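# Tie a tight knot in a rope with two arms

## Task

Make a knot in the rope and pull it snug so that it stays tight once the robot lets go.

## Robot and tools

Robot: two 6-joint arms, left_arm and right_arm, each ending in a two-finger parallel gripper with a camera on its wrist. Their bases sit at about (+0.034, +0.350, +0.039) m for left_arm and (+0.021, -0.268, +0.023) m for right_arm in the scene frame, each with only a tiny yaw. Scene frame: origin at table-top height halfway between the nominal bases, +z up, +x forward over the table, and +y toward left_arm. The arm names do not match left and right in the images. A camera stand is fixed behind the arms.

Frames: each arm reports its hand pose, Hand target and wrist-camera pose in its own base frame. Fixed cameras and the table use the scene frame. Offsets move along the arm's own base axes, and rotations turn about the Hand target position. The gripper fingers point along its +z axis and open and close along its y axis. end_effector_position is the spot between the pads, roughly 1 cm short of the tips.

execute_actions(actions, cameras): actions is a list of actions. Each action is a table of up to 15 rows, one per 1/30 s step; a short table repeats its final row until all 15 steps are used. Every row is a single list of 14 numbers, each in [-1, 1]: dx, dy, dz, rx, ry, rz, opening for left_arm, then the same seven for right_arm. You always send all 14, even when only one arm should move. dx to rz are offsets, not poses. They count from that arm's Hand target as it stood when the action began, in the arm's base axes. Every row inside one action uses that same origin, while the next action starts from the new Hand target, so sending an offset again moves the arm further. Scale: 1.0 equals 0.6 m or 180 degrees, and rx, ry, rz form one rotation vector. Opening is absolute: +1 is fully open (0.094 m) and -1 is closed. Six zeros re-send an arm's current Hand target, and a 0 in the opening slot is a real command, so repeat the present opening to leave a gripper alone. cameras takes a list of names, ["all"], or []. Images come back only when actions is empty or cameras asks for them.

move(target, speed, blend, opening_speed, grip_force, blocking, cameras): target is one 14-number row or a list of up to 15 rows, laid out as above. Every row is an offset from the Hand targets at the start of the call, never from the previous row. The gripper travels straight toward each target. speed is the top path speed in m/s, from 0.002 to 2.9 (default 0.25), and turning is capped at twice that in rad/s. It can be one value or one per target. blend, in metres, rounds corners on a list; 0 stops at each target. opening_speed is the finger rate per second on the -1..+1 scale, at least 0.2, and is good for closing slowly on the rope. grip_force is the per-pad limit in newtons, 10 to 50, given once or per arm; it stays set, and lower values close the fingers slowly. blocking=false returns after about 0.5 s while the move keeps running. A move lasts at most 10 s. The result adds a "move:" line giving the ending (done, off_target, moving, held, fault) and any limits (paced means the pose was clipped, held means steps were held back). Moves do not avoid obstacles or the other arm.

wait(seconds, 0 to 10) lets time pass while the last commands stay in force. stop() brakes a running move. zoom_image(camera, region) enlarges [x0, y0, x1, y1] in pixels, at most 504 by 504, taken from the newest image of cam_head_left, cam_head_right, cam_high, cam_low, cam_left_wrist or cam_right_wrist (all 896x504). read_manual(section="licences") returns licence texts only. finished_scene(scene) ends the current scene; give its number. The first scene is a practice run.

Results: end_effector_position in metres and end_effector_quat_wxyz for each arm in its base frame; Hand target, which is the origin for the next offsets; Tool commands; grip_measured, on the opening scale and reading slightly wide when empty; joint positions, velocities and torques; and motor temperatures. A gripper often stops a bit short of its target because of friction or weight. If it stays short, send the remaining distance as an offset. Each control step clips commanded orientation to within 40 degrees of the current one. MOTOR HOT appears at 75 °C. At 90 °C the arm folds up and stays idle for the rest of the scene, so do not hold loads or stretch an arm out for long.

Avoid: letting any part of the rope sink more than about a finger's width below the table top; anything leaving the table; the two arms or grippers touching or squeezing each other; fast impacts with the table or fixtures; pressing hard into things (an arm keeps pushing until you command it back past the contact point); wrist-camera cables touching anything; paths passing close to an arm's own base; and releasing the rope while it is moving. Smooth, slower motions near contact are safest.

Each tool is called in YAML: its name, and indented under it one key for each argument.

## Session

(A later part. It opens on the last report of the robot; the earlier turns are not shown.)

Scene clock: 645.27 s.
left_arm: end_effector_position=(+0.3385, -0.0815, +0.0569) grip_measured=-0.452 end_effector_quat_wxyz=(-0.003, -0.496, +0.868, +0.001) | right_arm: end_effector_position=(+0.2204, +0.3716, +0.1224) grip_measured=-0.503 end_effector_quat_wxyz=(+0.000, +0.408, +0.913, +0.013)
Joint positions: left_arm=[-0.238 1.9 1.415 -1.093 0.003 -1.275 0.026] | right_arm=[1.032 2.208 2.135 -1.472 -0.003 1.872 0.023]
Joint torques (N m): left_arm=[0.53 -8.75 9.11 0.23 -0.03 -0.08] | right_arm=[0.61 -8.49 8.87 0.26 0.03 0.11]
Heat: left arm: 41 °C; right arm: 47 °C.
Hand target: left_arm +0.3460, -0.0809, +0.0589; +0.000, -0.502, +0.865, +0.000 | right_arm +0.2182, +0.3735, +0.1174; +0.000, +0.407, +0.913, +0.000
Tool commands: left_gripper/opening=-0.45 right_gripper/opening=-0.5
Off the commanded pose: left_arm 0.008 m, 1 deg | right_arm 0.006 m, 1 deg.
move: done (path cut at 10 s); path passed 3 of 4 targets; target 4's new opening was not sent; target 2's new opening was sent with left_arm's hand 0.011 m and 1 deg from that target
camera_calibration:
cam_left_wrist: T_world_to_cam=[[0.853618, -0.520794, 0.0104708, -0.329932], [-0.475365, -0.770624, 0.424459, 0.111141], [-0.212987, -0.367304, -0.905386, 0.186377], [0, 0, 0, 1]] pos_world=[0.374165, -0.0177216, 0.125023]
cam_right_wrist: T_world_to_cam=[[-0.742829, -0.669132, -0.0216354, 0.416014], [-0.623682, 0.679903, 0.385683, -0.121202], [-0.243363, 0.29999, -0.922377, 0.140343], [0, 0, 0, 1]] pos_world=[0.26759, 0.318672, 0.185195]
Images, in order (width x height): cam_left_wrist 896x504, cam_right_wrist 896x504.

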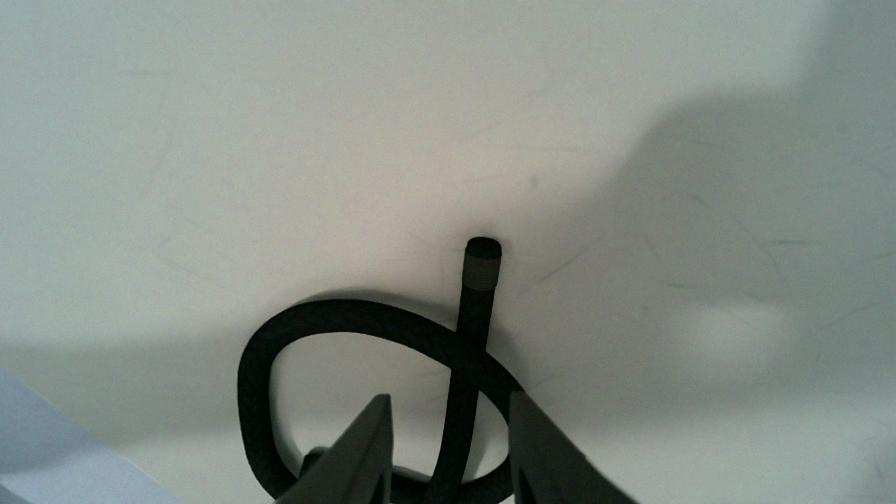

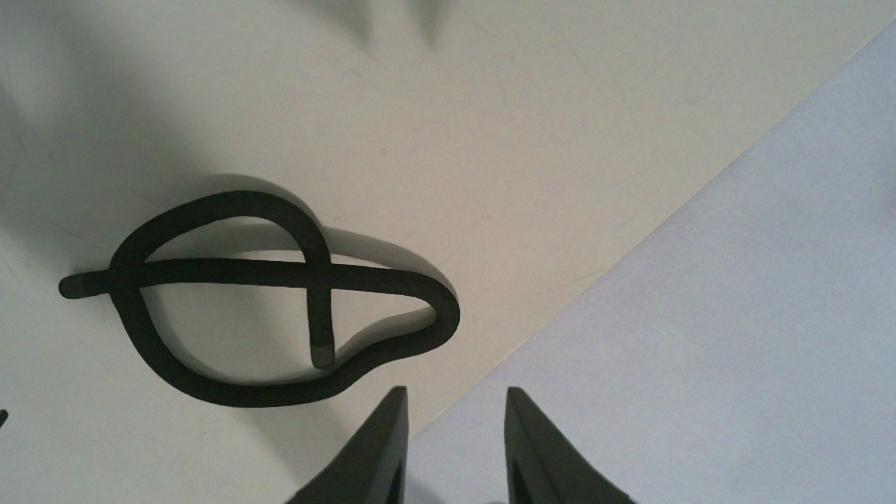

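move:
  target:
    - [0.0,-0.027,-0.06,0,0,-0.06,-0.5,0.019,0.173,-0.146,0,0,-0.02,-0.55]
    - [0.0,-0.027,-0.155,0,0,-0.06,-0.5,0.019,0.173,-0.215,0,0,-0.02,-0.55]
  speed: [0.15,0.07]
  cameras: ["cam_left_wrist","cam_right_wrist"]

Scene clock: 667.37 s.
left_arm: end_effector_position=(+0.3482, -0.0960, -0.0192) grip_measured=-0.498 end_effector_quat_wxyz=(+0.001, -0.422, +0.907, -0.003) | right_arm: end_effector_position=(+0.2299, +0.4734, -0.0001) grip_measured=-0.547 end_effector_quat_wxyz=(-0.001, +0.435, +0.900, +0.015)
Joint positions: left_arm=[-0.27 2.04 1.292 -0.816 0.003 -1.141 0.024] | right_arm=[1.116 2.852 2.836 -1.525 -0.003 2.016 0.021]
Joint torques (N m): left_arm=[-0.38 -8.87 4.05 0.78 -0.04 0.04] | right_arm=[0.36 -11.14 8.64 0.6 0.03 0.1]
Heat: left arm: 41 °C; right arm: 47 °C.
Hand target: left_arm +0.3461, -0.0971, -0.0340; +0.000, -0.418, +0.908, +0.000 | right_arm +0.2296, +0.4774, -0.0116; +0.000, +0.436, +0.900, +0.000
Off the commanded pose: left_arm 0.015 m, 1 deg | right_arm 0.012 m, 2 deg.
elbow stopped short (right arm): the move would have taken joint 3 (elbow) straighter than the controller allows.
move: off_target (left_arm, right_arm)
camera_calibration:
cam_left_wrist: T_world_to_cam=[[0.754871, -0.655475, 0.0228577, -0.323352], [-0.602232, -0.678908, 0.42, 0.189774], [-0.259781, -0.330811, -0.907236, 0.133942], [0, 0, 0, 1]] pos_world=[0.393172, -0.0388004, 0.0492036]
cam_right_wrist: T_world_to_cam=[[-0.781546, -0.623383, -0.024067, 0.475835], [-0.581371, 0.713798, 0.390512, -0.163035], [-0.22626, 0.319195, -0.920283, -0.0138133], [0, 0, 0, 1]] pos_world=[0.273978, 0.417411, 0.062407]
Images, in order (width x height): cam_left_wrist 896x504, cam_right_wrist 896x504.

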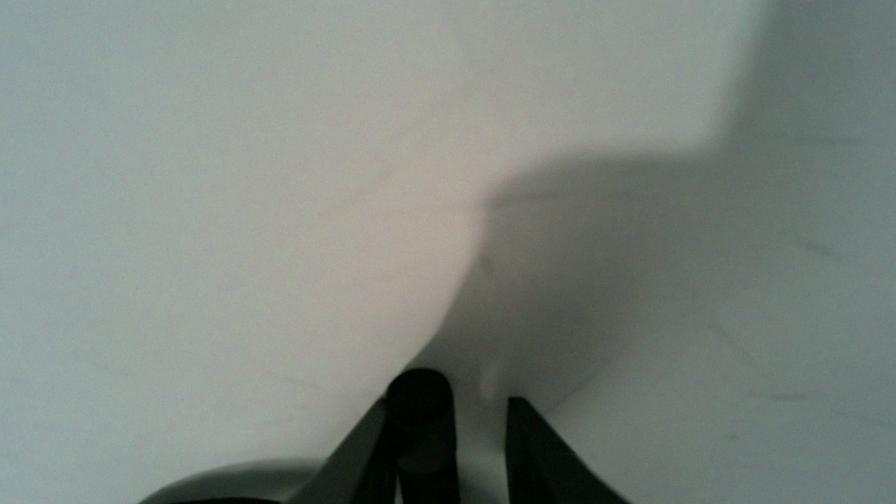

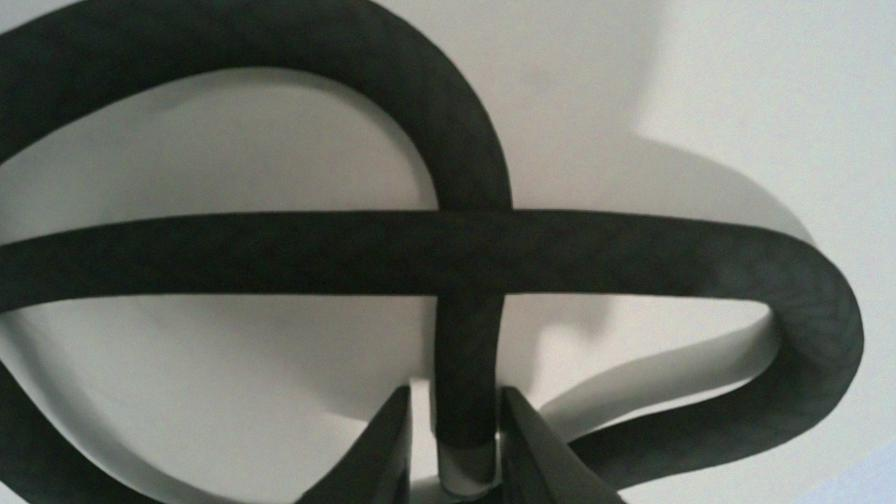

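move:
  target:
    - [-0.023,-0.01,0.0,0,0,0,-0.5,0,0,-0.012,0,0,0,-0.55]
    - [-0.023,-0.01,0.0,0,0,0,-0.5,0,0,-0.012,0,0,0,-1]
  speed: 0.07
  opening_speed: 1.5
  cameras: ["cam_left_wrist","cam_right_wrist"]

Scene clock: 691.03 s.
left_arm: end_effector_position=(+0.3461, -0.0989, -0.0215) grip_measured=-0.498 end_effector_quat_wxyz=(+0.016, -0.422, +0.906, -0.006) | right_arm: end_effector_position=(+0.2305, +0.4747, -0.0006) grip_measured=-0.792 end_effector_quat_wxyz=(-0.001, +0.435, +0.900, +0.018)
Joint positions: left_arm=[-0.287 2.019 1.249 -0.769 -0.012 -1.159 0.024] | right_arm=[1.116 2.854 2.839 -1.521 -0.003 2.016 0.01]
Joint torques (N m): left_arm=[-1.24 -9.92 3.03 0.56 0.11 -0.06] | right_arm=[0.36 -10.28 8.42 0.63 0.02 0.11]
Heat: left arm: 41 °C; right arm: 46 °C.
Hand target: left_arm +0.3322, -0.1032, -0.0340; +0.000, -0.418, +0.908, +0.000 | right_arm +0.2295, +0.4774, -0.0187; +0.000, +0.436, +0.900, +0.000
Off the commanded pose: left_arm 0.019 m, 2 deg | right_arm 0.018 m, 2 deg.
elbow stopped short (right arm): the move would have taken joint 3 (elbow) straighter than the controller allows.
move: off_target (left_arm, right_arm); target 2's new opening was sent with right_arm's hand 0.018 m and 2 deg from that target
camera_calibration:
cam_left_wrist: T_world_to_cam=[[0.754895, -0.654621, 0.0400721, -0.323117], [-0.612942, -0.682457, 0.398189, 0.19043], [-0.233315, -0.325153, -0.916428, 0.121617], [0, 0, 0, 1]] pos_world=[0.389017, -0.0420146, 0.0485737]
cam_right_wrist: T_world_to_cam=[[-0.781494, -0.623263, -0.0284737, 0.476974], [-0.582187, 0.712061, 0.392464, -0.162419], [-0.224333, 0.323285, -0.919327, -0.016985], [0, 0, 0, 1]] pos_world=[0.274384, 0.418423, 0.0617099]
Images, in order (width x height): cam_left_wrist 896x504, cam_right_wrist 896x504.

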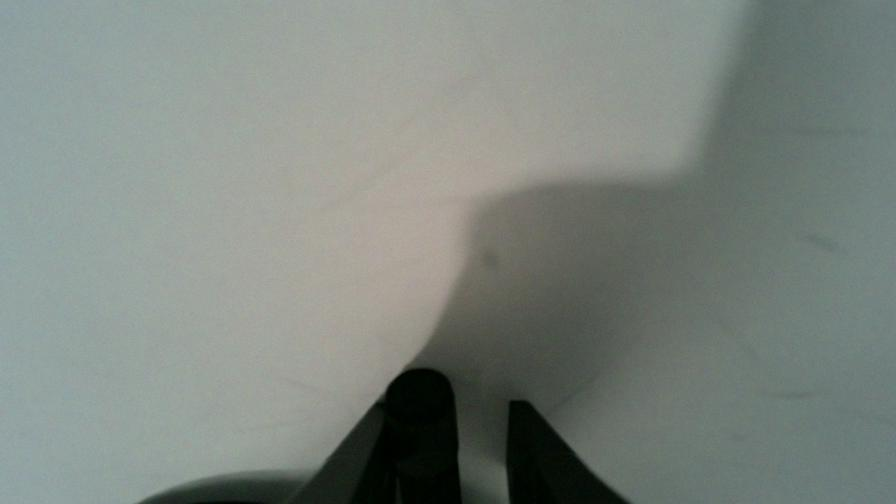

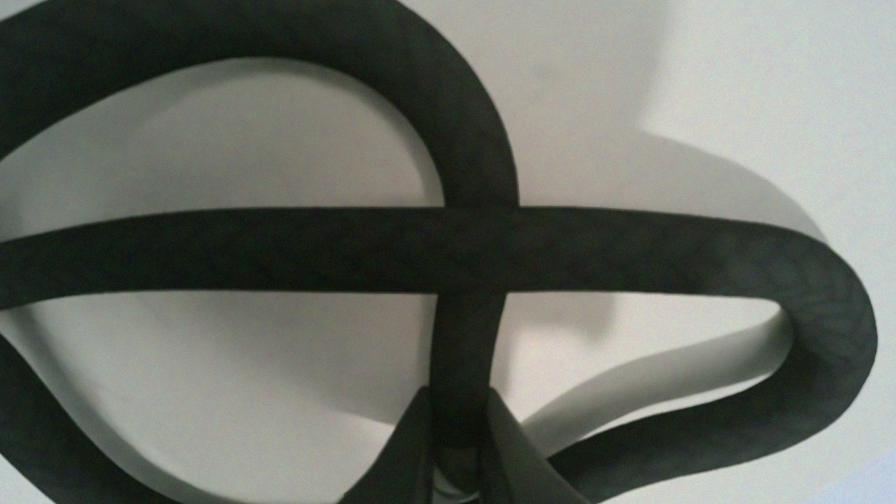

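move:
  target:
    - [0.012,0.008,0.045,0,0,0,-0.4,0,0,0.0,0,0,0,-1]
    - [0.0,0.002,0.04,0,0,0,-0.4,0,0,0.0,0,0,0,-1]
    - [0.0,0.002,0.0,0,0,0,-0.4,0,0,0.0,0,0,0,-1]
  speed: 0.07
  cameras: ["cam_left_wrist","cam_low"]

zoom_image:
  camera: "cam_low"
  region: [380, 120, 600, 243]

Scene clock: 701.77 s.
left_arm: end_effector_position=(+0.3377, -0.1008, -0.0202) grip_measured=-0.402 end_effector_quat_wxyz=(+0.005, -0.418, +0.909, -0.003) | right_arm: end_effector_position=(+0.2305, +0.4747, -0.0006) grip_measured=-0.792 end_effector_quat_wxyz=(-0.001, +0.435, +0.900, +0.018)
Joint positions: left_arm=[-0.294 2.008 1.239 -0.789 -0.002 -1.156 0.028] | right_arm=[1.116 2.854 2.839 -1.521 -0.003 2.016 0.01]
Joint torques (N m): left_arm=[-0.42 -8.98 3.58 0.74 0.01 -0.06] | right_arm=[0.36 -10.26 8.42 0.63 0.02 0.1]
Heat: left arm: 40 °C; right arm: 48 °C.
Hand target: left_arm +0.3322, -0.1019, -0.0340; +0.000, -0.418, +0.908, +0.000 | right_arm +0.2295, +0.4774, -0.0187; +0.000, +0.436, +0.900, +0.000
Off the commanded pose: left_arm 0.015 m, 1 deg | right_arm 0.018 m, 2 deg.
elbow stopped short (right arm): the move would have taken joint 3 (elbow) straighter than the controller allows.
move: off_target (left_arm, right_arm)
camera_calibration:
cam_left_wrist: T_world_to_cam=[[0.748937, -0.662118, 0.0263291, -0.317138], [-0.611137, -0.674821, 0.413677, 0.183893], [-0.256136, -0.325908, -0.910043, 0.127928], [0, 0, 0, 1]] pos_world=[0.382667, -0.0441951, 0.0486974]
Images, in order (width x height): cam_low 896x504, cam_left_wrist 896x504.

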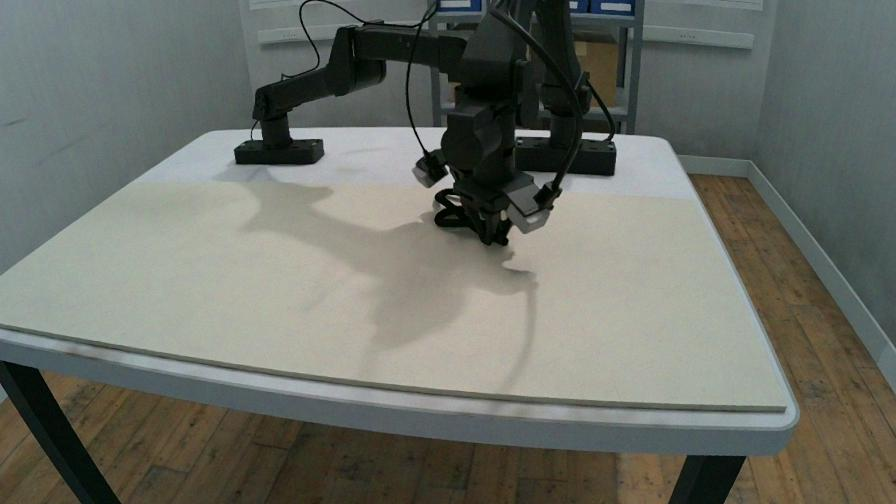

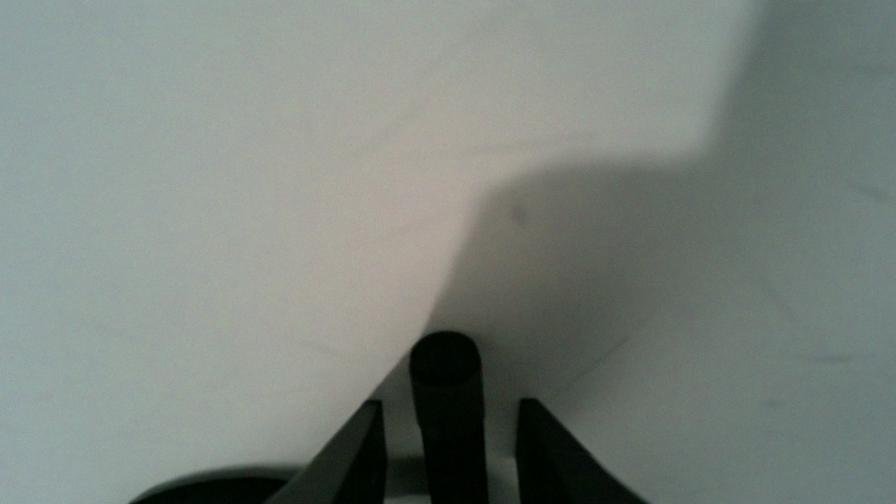

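Scaled by 2.291.

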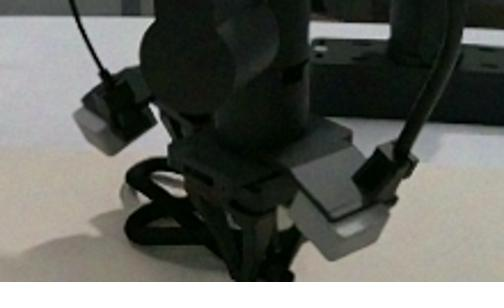

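move:
  target:
    - [0.0,0.0,0.0,0,0,0,-1,0,0,0.0,0,0,0,-1]
    - [0,0,0.0,0,0,0,-1,0,0,0.13,0,0,0,-1]
    - [0.01,0.04,0.1,0,0,0.0,-1,0.01,-0.15,0.14,0,0,0.15,-1]
  speed: [0.1,0.12,0.12]
  cameras: ["cam_left_wrist","cam_right_wrist","cam_low"]

zoom_image:
  camera: "cam_low"
  region: [380, 120, 600, 243]

Scene clock: 709.90 s.
left_arm: end_effector_position=(+0.3390, -0.1016, -0.0202) grip_measured=-0.810 end_effector_quat_wxyz=(+0.007, -0.418, +0.908, -0.006) | right_arm: end_effector_position=(+0.2305, +0.4747, -0.0006) grip_measured=-0.792 end_effector_quat_wxyz=(-0.001, +0.435, +0.900, +0.018)
Joint positions: left_arm=[-0.294 2.008 1.239 -0.783 0 -1.156 0.009] | right_arm=[1.116 2.854 2.839 -1.521 -0.003 2.016 0.01]
Joint torques (N m): left_arm=[-0.4 -9.03 3.58 0.68 -0.01 -0.06] | right_arm=[-0.01 -13.7 6.31 0.55 0 0.04]
Heat: left arm: 40 °C; right arm: 48 °C.
Hand target: left_arm +0.3321, -0.1018, -0.0338; +0.000, -0.418, +0.908, +0.000 (not the last commanded pose) | right_arm +0.2305, +0.4746, -0.0006; -0.001, +0.435, +0.900, +0.018 (not the last commanded pose)
Off the commanded pose: left_arm 0.052 m, 1 deg | right_arm 0.110 m, 27 deg.
elbow stopped short (right arm): the move would have taken joint 3 (elbow) straighter than the controller allows.
move: held (right_arm; a check stopped the path), off_target (left_arm; braked when a check withheld steps of right_arm); path passed 1 of 3 targets; limits=held
pose unreachable (right arm): on one or more control steps of this call, first in action 0 (counted from 0), this arm could not follow its commanded pose, so it was not sent that pose on those steps. It may still have moved: this result reports where it is.
cause: moving toward the commanded pose would bring a part of the arm too close to another arm (this arm's wrist (the part past joint 4) and the left arm's forearm (the part past joint 3), along the way the arms are being sent, or toward where that arm still pushes).
camera_calibration:
cam_left_wrist: T_world_to_cam=[[0.749039, -0.661738, 0.0323171, -0.318445], [-0.61291, -0.673597, 0.413048, 0.184873], [-0.251561, -0.329197, -0.910136, 0.126089], [0, 0, 0, 1]] pos_world=[0.383557, -0.044689, 0.0486882]
cam_right_wrist: T_world_to_cam=[[-0.781494, -0.623263, -0.0284737, 0.476974], [-0.582187, 0.712061, 0.392464, -0.162419], [-0.224333, 0.323285, -0.919327, -0.016985], [0, 0, 0, 1]] pos_world=[0.274384, 0.418423, 0.0617099]
Images, in order (width x height): cam_low 896x504, cam_left_wrist 896x504, cam_right_wrist 896x504.

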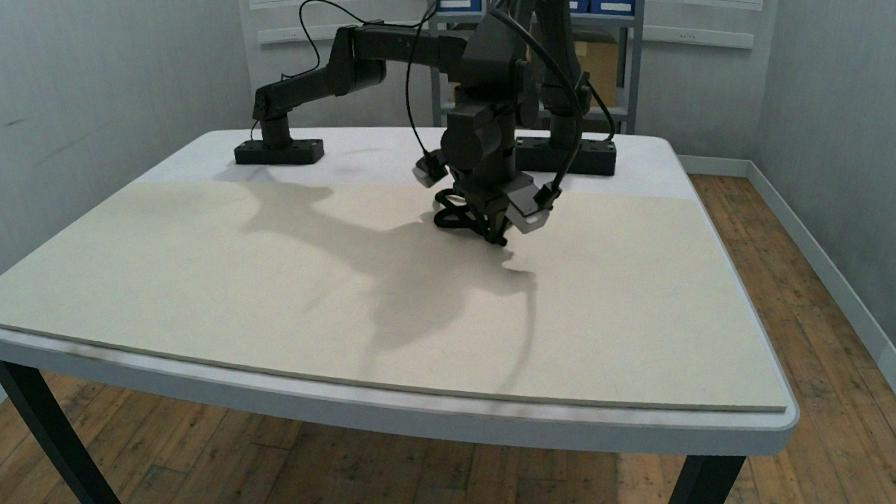

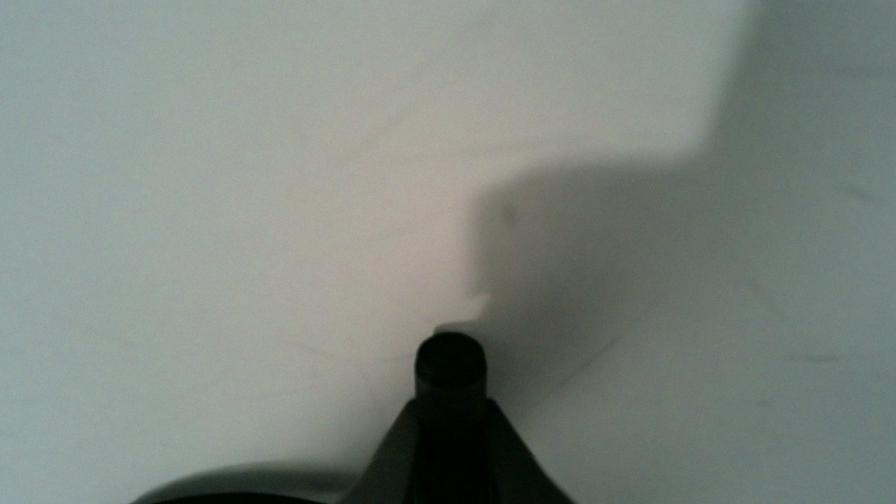

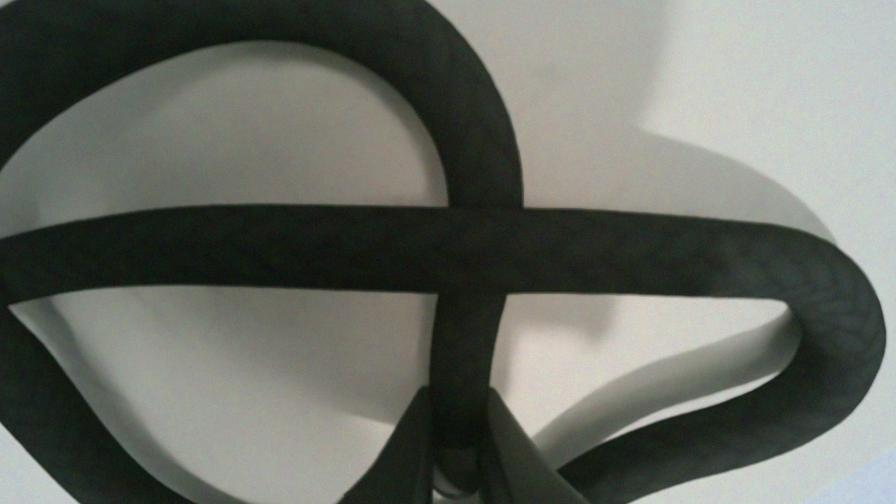

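Scaled by 2.291.

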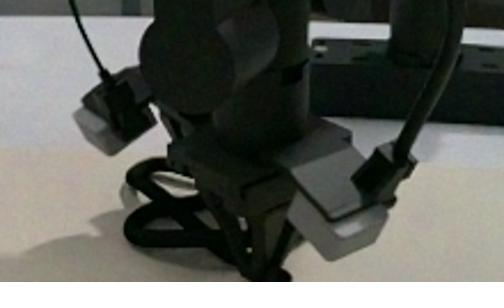

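move:
  target:
    - [0.02,0.03,0.05,0,0,0,-1,0,0,0,0,0,0,-1]
    - [0.05,0.14,0.08,0,0,0.05,-1,0,0,0,0,0,0,-1]
  speed: 0.1
  blend: [0.02,0]
  cameras: ["cam_left_wrist","cam_right_wrist"]

Scene clock: 716.20 s.
left_arm: end_effector_position=(+0.3546, -0.0202, +0.0028) grip_measured=-0.810 end_effector_quat_wxyz=(-0.015, -0.489, +0.872, +0.000) | right_arm: end_effector_position=(+0.2304, +0.4747, -0.0006) grip_measured=-0.792 end_effector_quat_wxyz=(-0.002, +0.435, +0.900, +0.018)
Joint positions: left_arm=[-0.051 2.008 1.341 -0.928 0.016 -1.074 0.009] | right_arm=[1.116 2.854 2.839 -1.521 -0.004 2.016 0.01]
Joint torques (N m): left_arm=[0.03 -12.07 8.49 0.1 -0.18 0.04] | right_arm=[-0.01 -13.68 6.3 0.55 0 0.04]
Heat: left arm: 40 °C; right arm: 50 °C.
Hand target: left_arm +0.3620, -0.0179, +0.0141; -0.001, -0.488, +0.873, +0.000 | right_arm +0.2304, +0.4746, -0.0006; -0.002, +0.435, +0.900, +0.017
Off the commanded pose: left_arm 0.014 m, 2 deg | right_arm 0.000 m, 0 deg.
move: off_target (left_arm); blend cut to 0.0183 m at target 1
camera_calibration:
cam_left_wrist: T_world_to_cam=[[0.84601, -0.53316, 0.00276428, -0.308702], [-0.478844, -0.757522, 0.4437, 0.190444], [-0.234469, -0.376698, -0.896171, 0.170819], [0, 0, 0, 1]] pos_world=[0.392409, 0.0440248, 0.0694363]
cam_right_wrist: T_world_to_cam=[[-0.781466, -0.623305, -0.0283103, 0.476973], [-0.58211, 0.71198, 0.392726, -0.162424], [-0.224632, 0.323382, -0.91922, -0.0169496], [0, 0, 0, 1]] pos_world=[0.274383, 0.418423, 0.0617107]
Images, in order (width x height): cam_left_wrist 896x504, cam_right_wrist 896x504.

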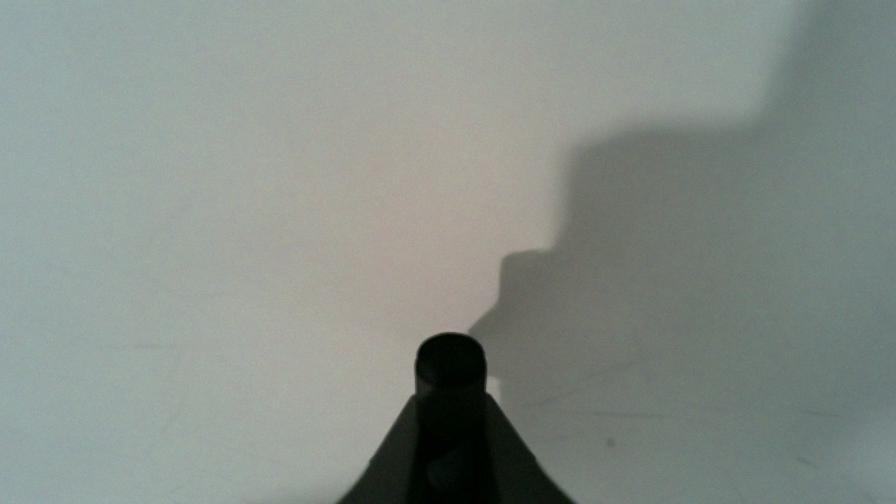

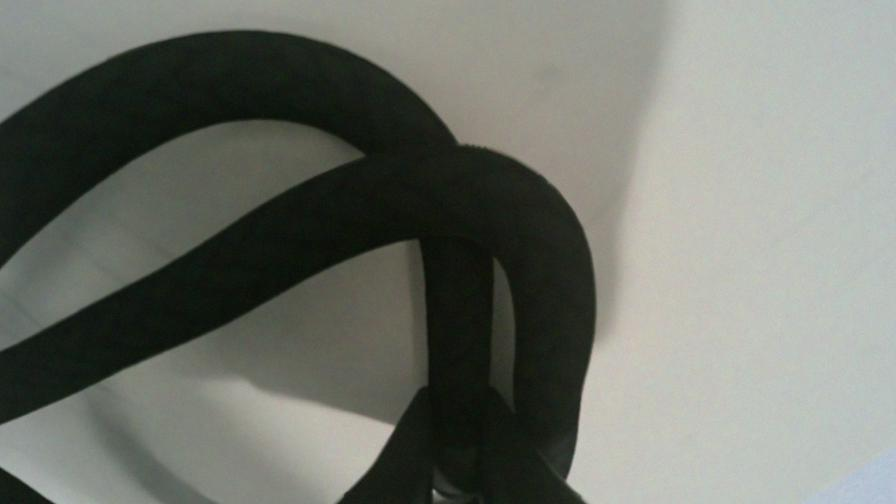

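move:
  target:
    - [0,0.02,0.02,0,0,0.0,-1,0,-0.01,0.1,0,0,0,-1]
    - [0,0.05,0.05,0,0,0.05,-1,0.01,-0.15,0.12,0,0,0.15,-1]
  speed: 0.1
  cameras: ["cam_right_wrist","cam_low"]

zoom_image:
  camera: "cam_low"
  region: [380, 120, 600, 243]

Scene clock: 726.50 s.
left_arm: end_effector_position=(+0.3541, +0.0069, +0.0273) grip_measured=-0.810 end_effector_quat_wxyz=(-0.021, -0.550, +0.835, +0.004) | right_arm: end_effector_position=(+0.2348, +0.3882, +0.0601) grip_measured=-0.792 end_effector_quat_wxyz=(-0.010, +0.212, +0.977, +0.006)
Joint positions: left_arm=[0.025 1.984 1.409 -1.036 0.016 -1.139 0.009] | right_arm=[1.015 2.324 2.081 -1.324 -0.023 1.443 0.01]
Joint torques (N m): left_arm=[0.61 -13.29 8.85 0.06 -0.18 -0.06] | right_arm=[-0.38 -14.54 4.72 0.56 -0.01 -0.02]
Motor temperatures (°C): left_arm=[29 40 35 31 31 31 31] | right_arm=[30 52 42 31 30 31 31]
Heat: left arm: 40 °C; right arm: 52 °C.
Hand target: left_arm +0.3621, +0.0122, +0.0442; +0.000, -0.555, +0.832, +0.000 | right_arm +0.2365, +0.3846, +0.0714; -0.005, +0.213, +0.977, +0.017
Off the commanded pose: left_arm 0.019 m, 2 deg | right_arm 0.012 m, 1 deg.
elbow stopped short (right arm): the move would have taken joint 3 (elbow) straighter than the controller allows.
move: off_target (left_arm, right_arm)
camera_calibration:
cam_right_wrist: T_world_to_cam=[[-0.412023, -0.91116, -0.00494136, 0.451743], [-0.837294, 0.37647, 0.396496, 0.0678658], [-0.359411, 0.167503, -0.918023, 0.159921], [0, 0, 0, 1]] pos_world=[0.300429, 0.359274, 0.122135]
Images, in order (width x height): cam_low 896x504, cam_right_wrist 896x504.

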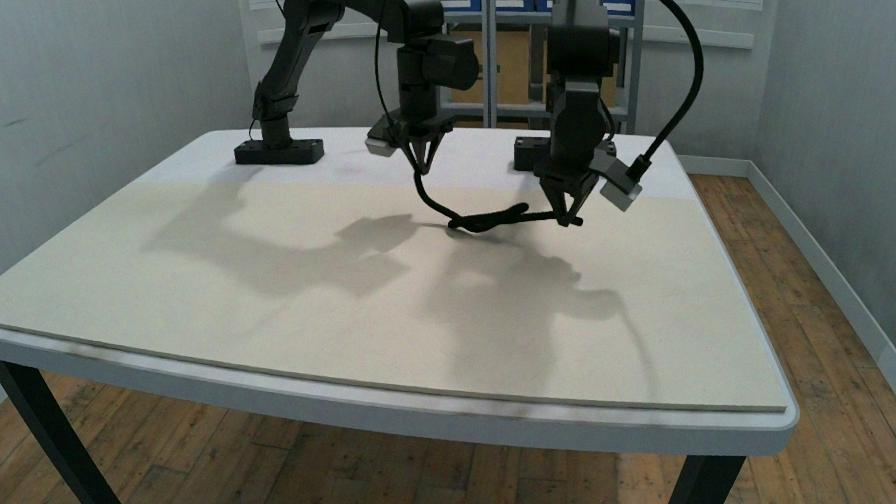

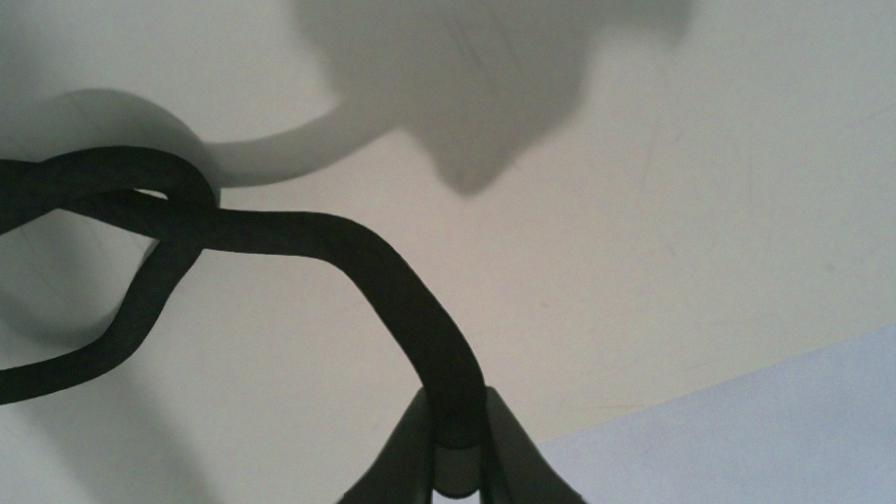

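Scaled by 2.291.

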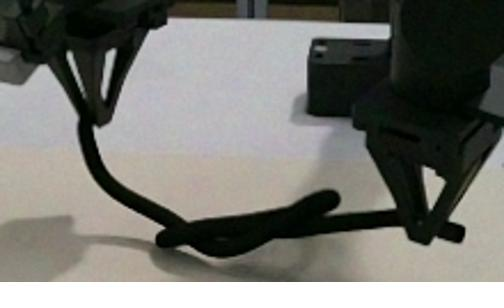

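move:
  target:
    - [0,0.03,0.02,0,0,0.0,-1,-0.01,-0.2,0,0,0,0.3,-1]
    - [-0.03,0.07,0.03,0,0,0.03,-1,-0.01,-0.36,0,0,0,0.5,-1]
  speed: 0.12
  blend: [0.03,0]
  cameras: ["cam_right_wrist","cam_low"]

zoom_image:
  camera: "cam_low"
  region: [300, 100, 660, 302]

Scene clock: 742.67 s.
left_arm: end_effector_position=(+0.3505, +0.0408, +0.0581) grip_measured=-0.810 end_effector_quat_wxyz=(-0.013, -0.583, +0.812, -0.015) | right_arm: end_effector_position=(+0.2401, +0.1858, +0.0707) grip_measured=-0.792 end_effector_quat_wxyz=(+0.004, -0.544, +0.839, +0.019)
Joint positions: left_arm=[0.133 1.918 1.445 -1.107 0.039 -1.112 0.009] | right_arm=[0.633 1.708 1.232 -1.085 -0.037 -0.517 0.01]
Joint torques (N m): left_arm=[1.72 -12.93 4.96 0.31 -0.42 -0.06] | right_arm=[-1.1 -8.77 4.25 0.07 0.17 0]
Heat: left arm: 43 °C; right arm: 51 °C.
Hand target: left_arm +0.3442, +0.0541, +0.0623; +0.000, -0.594, +0.805, +0.000 | right_arm +0.2305, +0.1686, +0.0713; -0.016, -0.540, +0.841, +0.008
Off the commanded pose: left_arm 0.015 m, 3 deg | right_arm 0.020 m, 3 deg.
move: off_target (left_arm, right_arm)
camera_calibration:
cam_right_wrist: T_world_to_cam=[[0.914079, -0.404721, -0.0257152, -0.141439], [-0.370846, -0.859865, 0.350863, 0.265159], [-0.164113, -0.31118, -0.936074, 0.248776], [0, 0, 0, 1]] pos_world=[0.268447, 0.248172, 0.136201]
Images, in order (width x height): cam_low 896x504, cam_right_wrist 896x504.

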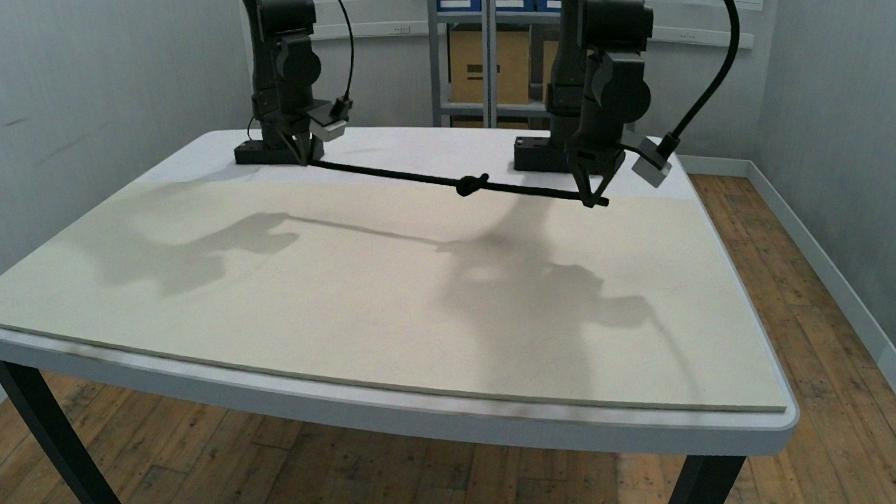

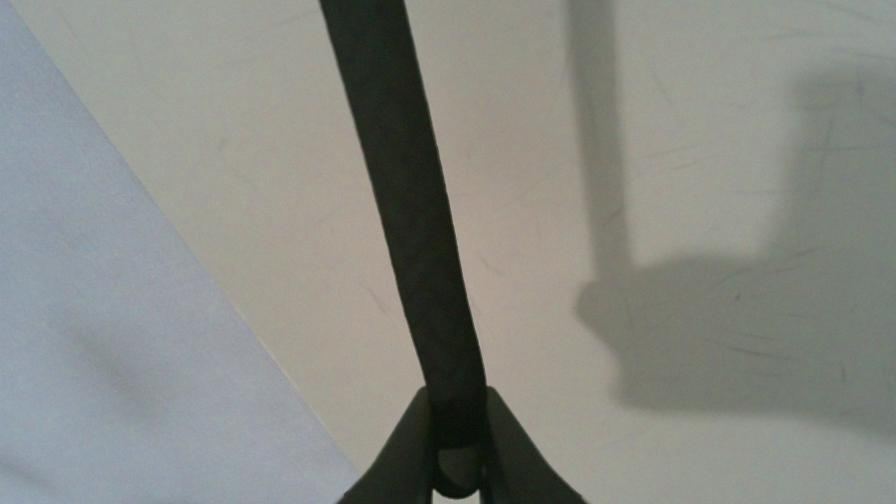

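Scaled by 1.400.

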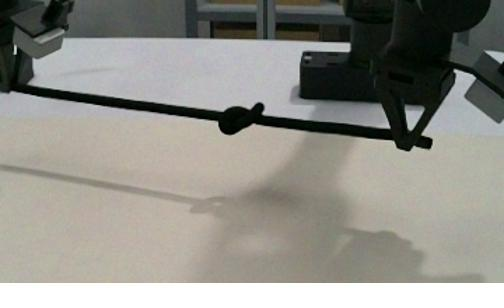

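move:
  target: [0,0.045,0,0,0,0,-1,0,-0.06,0,0,0,0,-1]
  speed: 0.06
  cameras: ["cam_low"]

zoom_image:
  camera: "cam_low"
  region: [400, 140, 540, 220]

Scene clock: 748.47 s.
left_arm: end_effector_position=(+0.3381, +0.0454, +0.0594) grip_measured=-0.810 end_effector_quat_wxyz=(-0.049, -0.581, +0.812, -0.036) | right_arm: end_effector_position=(+0.2536, +0.1760, +0.0770) grip_measured=-0.792 end_effector_quat_wxyz=(+0.050, -0.553, +0.830, +0.046)
Joint positions: left_arm=[0.187 1.918 1.445 -1.156 0.107 -1.052 0.009] | right_arm=[0.547 1.64 1.175 -1.008 -0.096 -0.624 0.01]
Joint torques (N m): left_arm=[3.37 -11.43 6.9 0.57 -1.14 0.06] | right_arm=[-2.28 -8.12 3.71 -0.55 0.69 -0.03]
Heat: left arm: 42 °C; right arm: 50 °C.
Hand target: left_arm +0.3442, +0.0812, +0.0623; +0.000, -0.594, +0.805, +0.000 | right_arm +0.2305, +0.1325, +0.0713; -0.016, -0.540, +0.842, +0.008
Off the commanded pose: left_arm 0.036 m, 7 deg | right_arm 0.049 m, 9 deg.
move: off_target (left_arm, right_arm)
Images, in order (width x height): cam_low 896x504.

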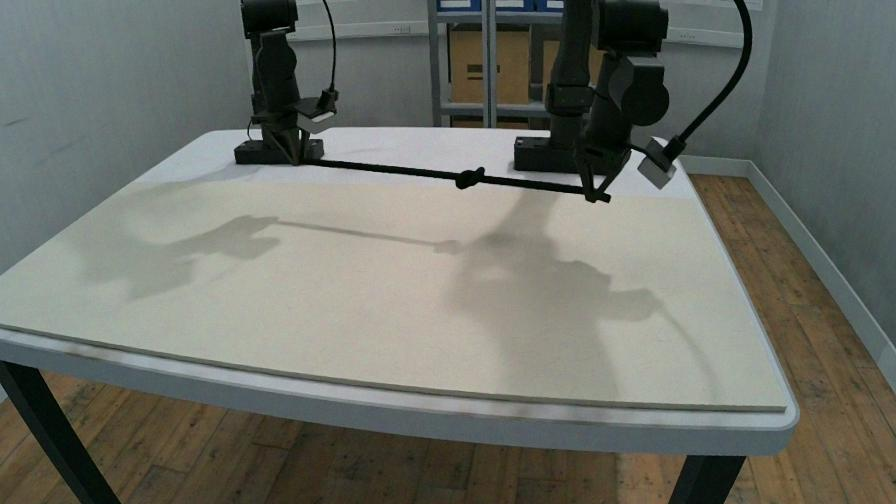

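Scaled by 3.600.

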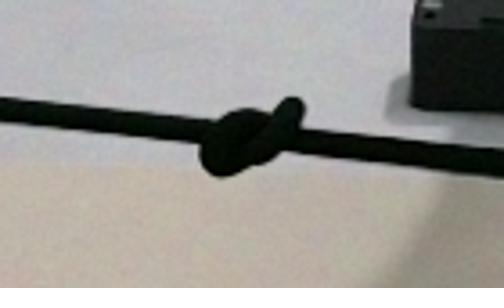

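move:
  target:
    - [0,-0.068,-0.02,0,0,0,-1,0.02,0.085,-0.02,0,0,0,-1]
    - [0,-0.078,-0.16,0,0,0,-1,0.02,0.098,-0.149,0,0,0,-1]
  speed: [0.1,0.08]
  blend: [0.01,0]
  cameras: ["cam_right_wrist"]

move:
  target:
    - [0,0,0,0,0,0,-0.4,0,0,0,0,0,0,-0.4]
    - [0,0,0.16,0,0,0,-0.4,0,0,0.16,0,0,0,-0.4]
  speed: 0.12
  opening_speed: 1
  cameras: ["cam_low","cam_right_wrist"]

zoom_image:
  camera: "cam_low"
  region: [300, 140, 650, 290]

Scene clock: 758.43 s.
left_arm: end_effector_position=(+0.3445, +0.0335, -0.0199) grip_measured=-0.810 end_effector_quat_wxyz=(-0.005, -0.594, +0.805, -0.008) | right_arm: end_effector_position=(+0.2446, +0.1900, -0.0060) grip_measured=-0.792 end_effector_quat_wxyz=(-0.014, -0.538, +0.842, +0.009)
Joint positions: left_arm=[0.104 1.998 1.224 -0.798 0.02 -1.167 0.009] | right_arm=[0.645 1.871 1.106 -0.832 -0.02 -0.492 0.01]
Joint torques (N m): left_arm=[-0.53 -8.49 4 0.82 -0.22 -0.05] | right_arm=[0.61 -5.87 4.18 0.88 0.01 0.11]
Heat: left arm: 42 °C; right arm: 49 °C.
Hand target: left_arm +0.3441, +0.0344, -0.0338; +0.000, -0.594, +0.805, +0.000 | right_arm +0.2426, +0.1914, -0.0180; -0.016, -0.540, +0.841, +0.008
Off the commanded pose: left_arm 0.014 m, 1 deg | right_arm 0.012 m, 0 deg.
move: off_target (left_arm, right_arm)
camera_calibration:
cam_right_wrist: T_world_to_cam=[[0.908456, -0.417042, -0.0279939, -0.14207], [-0.374657, -0.842159, 0.387815, 0.295137], [-0.18531, -0.341824, -0.921312, 0.190091], [0, 0, 0, 1]] pos_world=[0.274865, 0.254281, 0.0566975]
Images, in order (width x height): cam_right_wrist 896x504.

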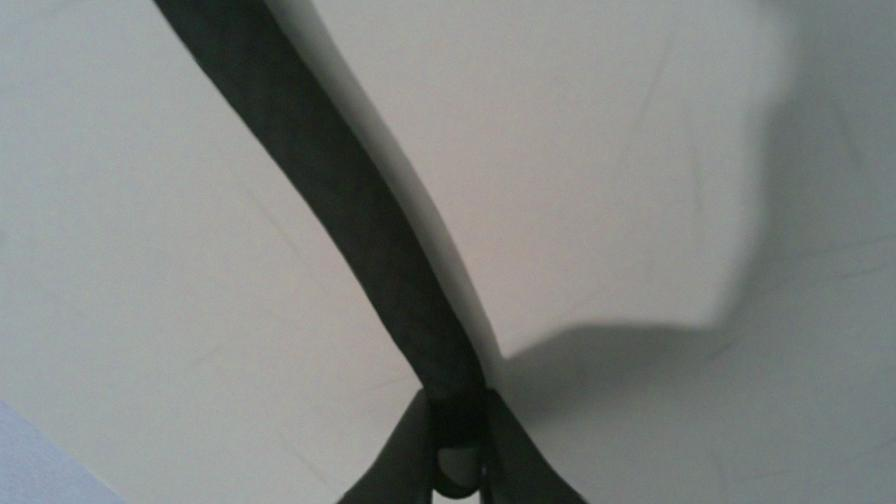

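Scene clock: 760.87 s.
left_arm: end_effector_position=(+0.3396, +0.0326, +0.0500) grip_measured=-0.402 end_effector_quat_wxyz=(-0.015, -0.593, +0.805, -0.002) | right_arm: end_effector_position=(+0.2391, +0.1858, +0.0647) grip_measured=-0.403 end_effector_quat_wxyz=(-0.033, -0.538, +0.842, +0.007)
Joint positions: left_arm=[0.103 1.896 1.382 -1.08 0.018 -1.168 0.028] | right_arm=[0.645 1.78 1.291 -1.147 -0.02 -0.492 0.028]
Joint torques (N m): left_arm=[-0.4 -11.66 8.59 0.08 -0.2 -0.05] | right_arm=[0.64 -8.88 8.34 0.19 0 0.09]
Heat: left arm: 42 °C; right arm: 48 °C.
Hand target: left_arm +0.3440, +0.0344, +0.0622; +0.000, -0.594, +0.805, +0.000 | right_arm +0.2425, +0.1914, +0.0779; -0.016, -0.540, +0.841, +0.008
Off the commanded pose: left_arm 0.013 m, 2 deg | right_arm 0.015 m, 2 deg.
move: off_target (left_arm, right_arm)
camera_calibration:
cam_right_wrist: T_world_to_cam=[[0.907147, -0.418243, -0.0464369, -0.135189], [-0.362235, -0.832264, 0.41967, 0.255224], [-0.214172, -0.363882, -0.906488, 0.262844], [0, 0, 0, 1]] pos_world=[0.271381, 0.251516, 0.124877]
Images, in order (width x height): cam_low 896x504, cam_right_wrist 896x504.

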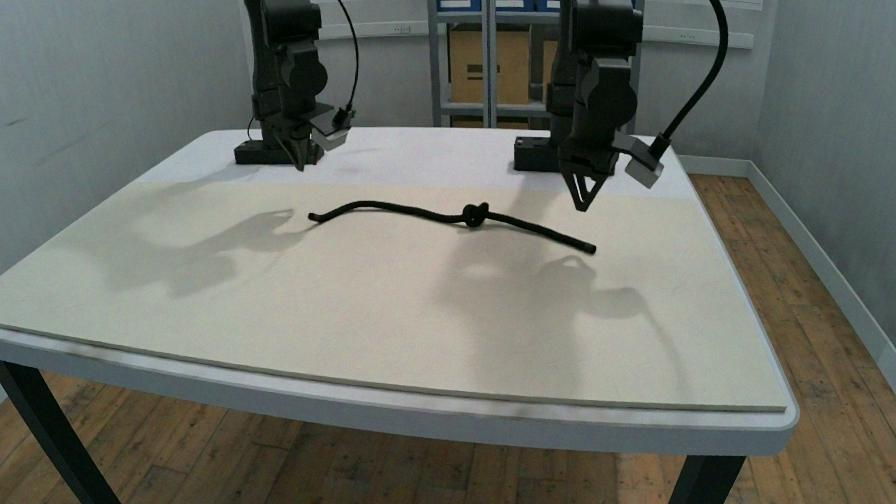

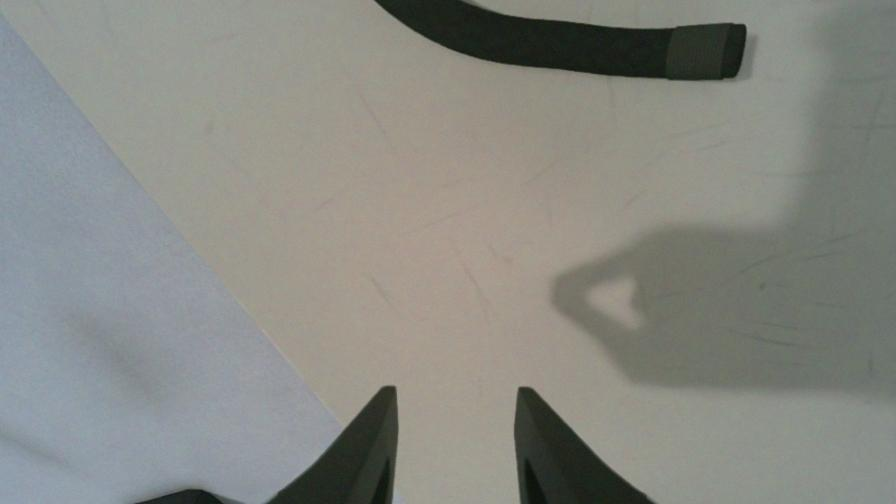

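Scaled by 1.440.

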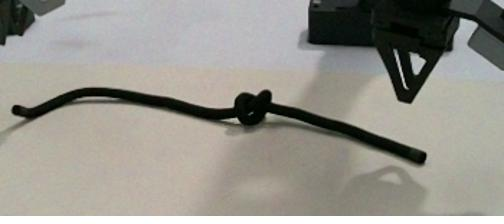

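zoom_image:
  camera: "cam_low"
  region: [440, 185, 520, 245]

Scaled by 6.300.

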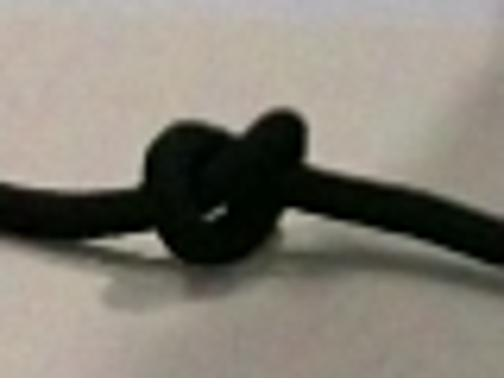

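move:
  target: [0.04,0.0,0.05,0,0,-0.18,-0.45,0.136,0.063,-0.04,0,0,-0.506,-0.5]
  speed: 0.25
  cameras: ["cam_left_wrist","cam_right_wrist"]

Scene clock: 784.23 s.
left_arm: end_effector_position=(+0.3639, +0.0335, +0.0901) grip_measured=-0.448 end_effector_quat_wxyz=(+0.000, -0.350, +0.937, -0.008) | right_arm: end_effector_position=(+0.3138, +0.2265, +0.0563) grip_measured=-0.497 end_effector_quat_wxyz=(-0.011, +0.216, +0.976, +0.014)
Joint positions: left_arm=[0.097 1.934 1.596 -1.229 0.015 -0.619 0.026] | right_arm=[0.606 2.034 1.602 -1.133 -0.036 1.041 0.024]
Joint torques (N m): left_arm=[-0.42 -9.22 9.33 0.15 -0.17 0.04] | right_arm=[-0.57 -7.46 8.94 0.57 0.02 0.11]
Motor temperatures (°C): left_arm=[29 41 36 31 31 31 30] | right_arm=[30 47 43 31 30 31 31]
Heat: left arm: 41 °C; right arm: 47 °C.
Hand target: left_arm +0.3681, +0.0344, +0.0923; +0.000, -0.346, +0.938, +0.000 | right_arm +0.3242, +0.2292, +0.0540; -0.005, +0.222, +0.975, +0.017
Off the commanded pose: left_arm 0.005 m, 1 deg | right_arm 0.011 m, 1 deg.
move: off_target (right_arm)
camera_calibration:
cam_left_wrist: T_world_to_cam=[[0.644402, -0.76409, 0.0302008, -0.209543], [-0.700045, -0.573576, 0.425379, 0.272821], [-0.307705, -0.295257, -0.904511, 0.29609], [0, 0, 0, 1]] pos_world=[0.417126, 0.0837967, 0.158093]
cam_right_wrist: T_world_to_cam=[[-0.418701, -0.907871, -0.0214391, 0.339303], [-0.835374, 0.375793, 0.401161, 0.19558], [-0.356146, 0.185876, -0.915757, 0.20663], [0, 0, 0, 1]] pos_world=[0.379039, 0.196138, 0.118038]
Images, in order (width x height): cam_left_wrist 896x504, cam_right_wrist 896x504.

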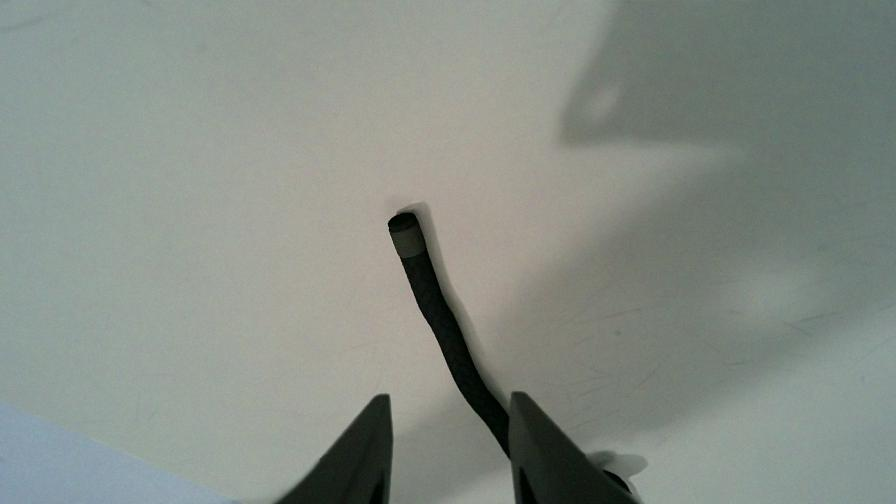

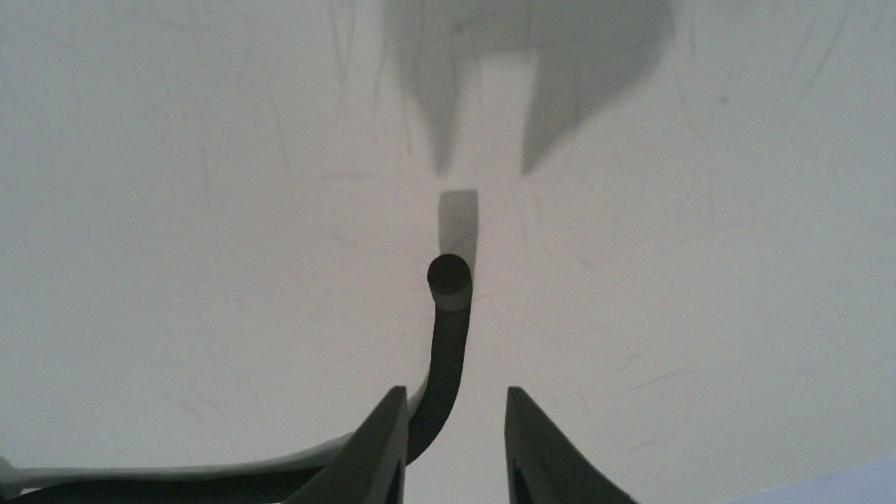

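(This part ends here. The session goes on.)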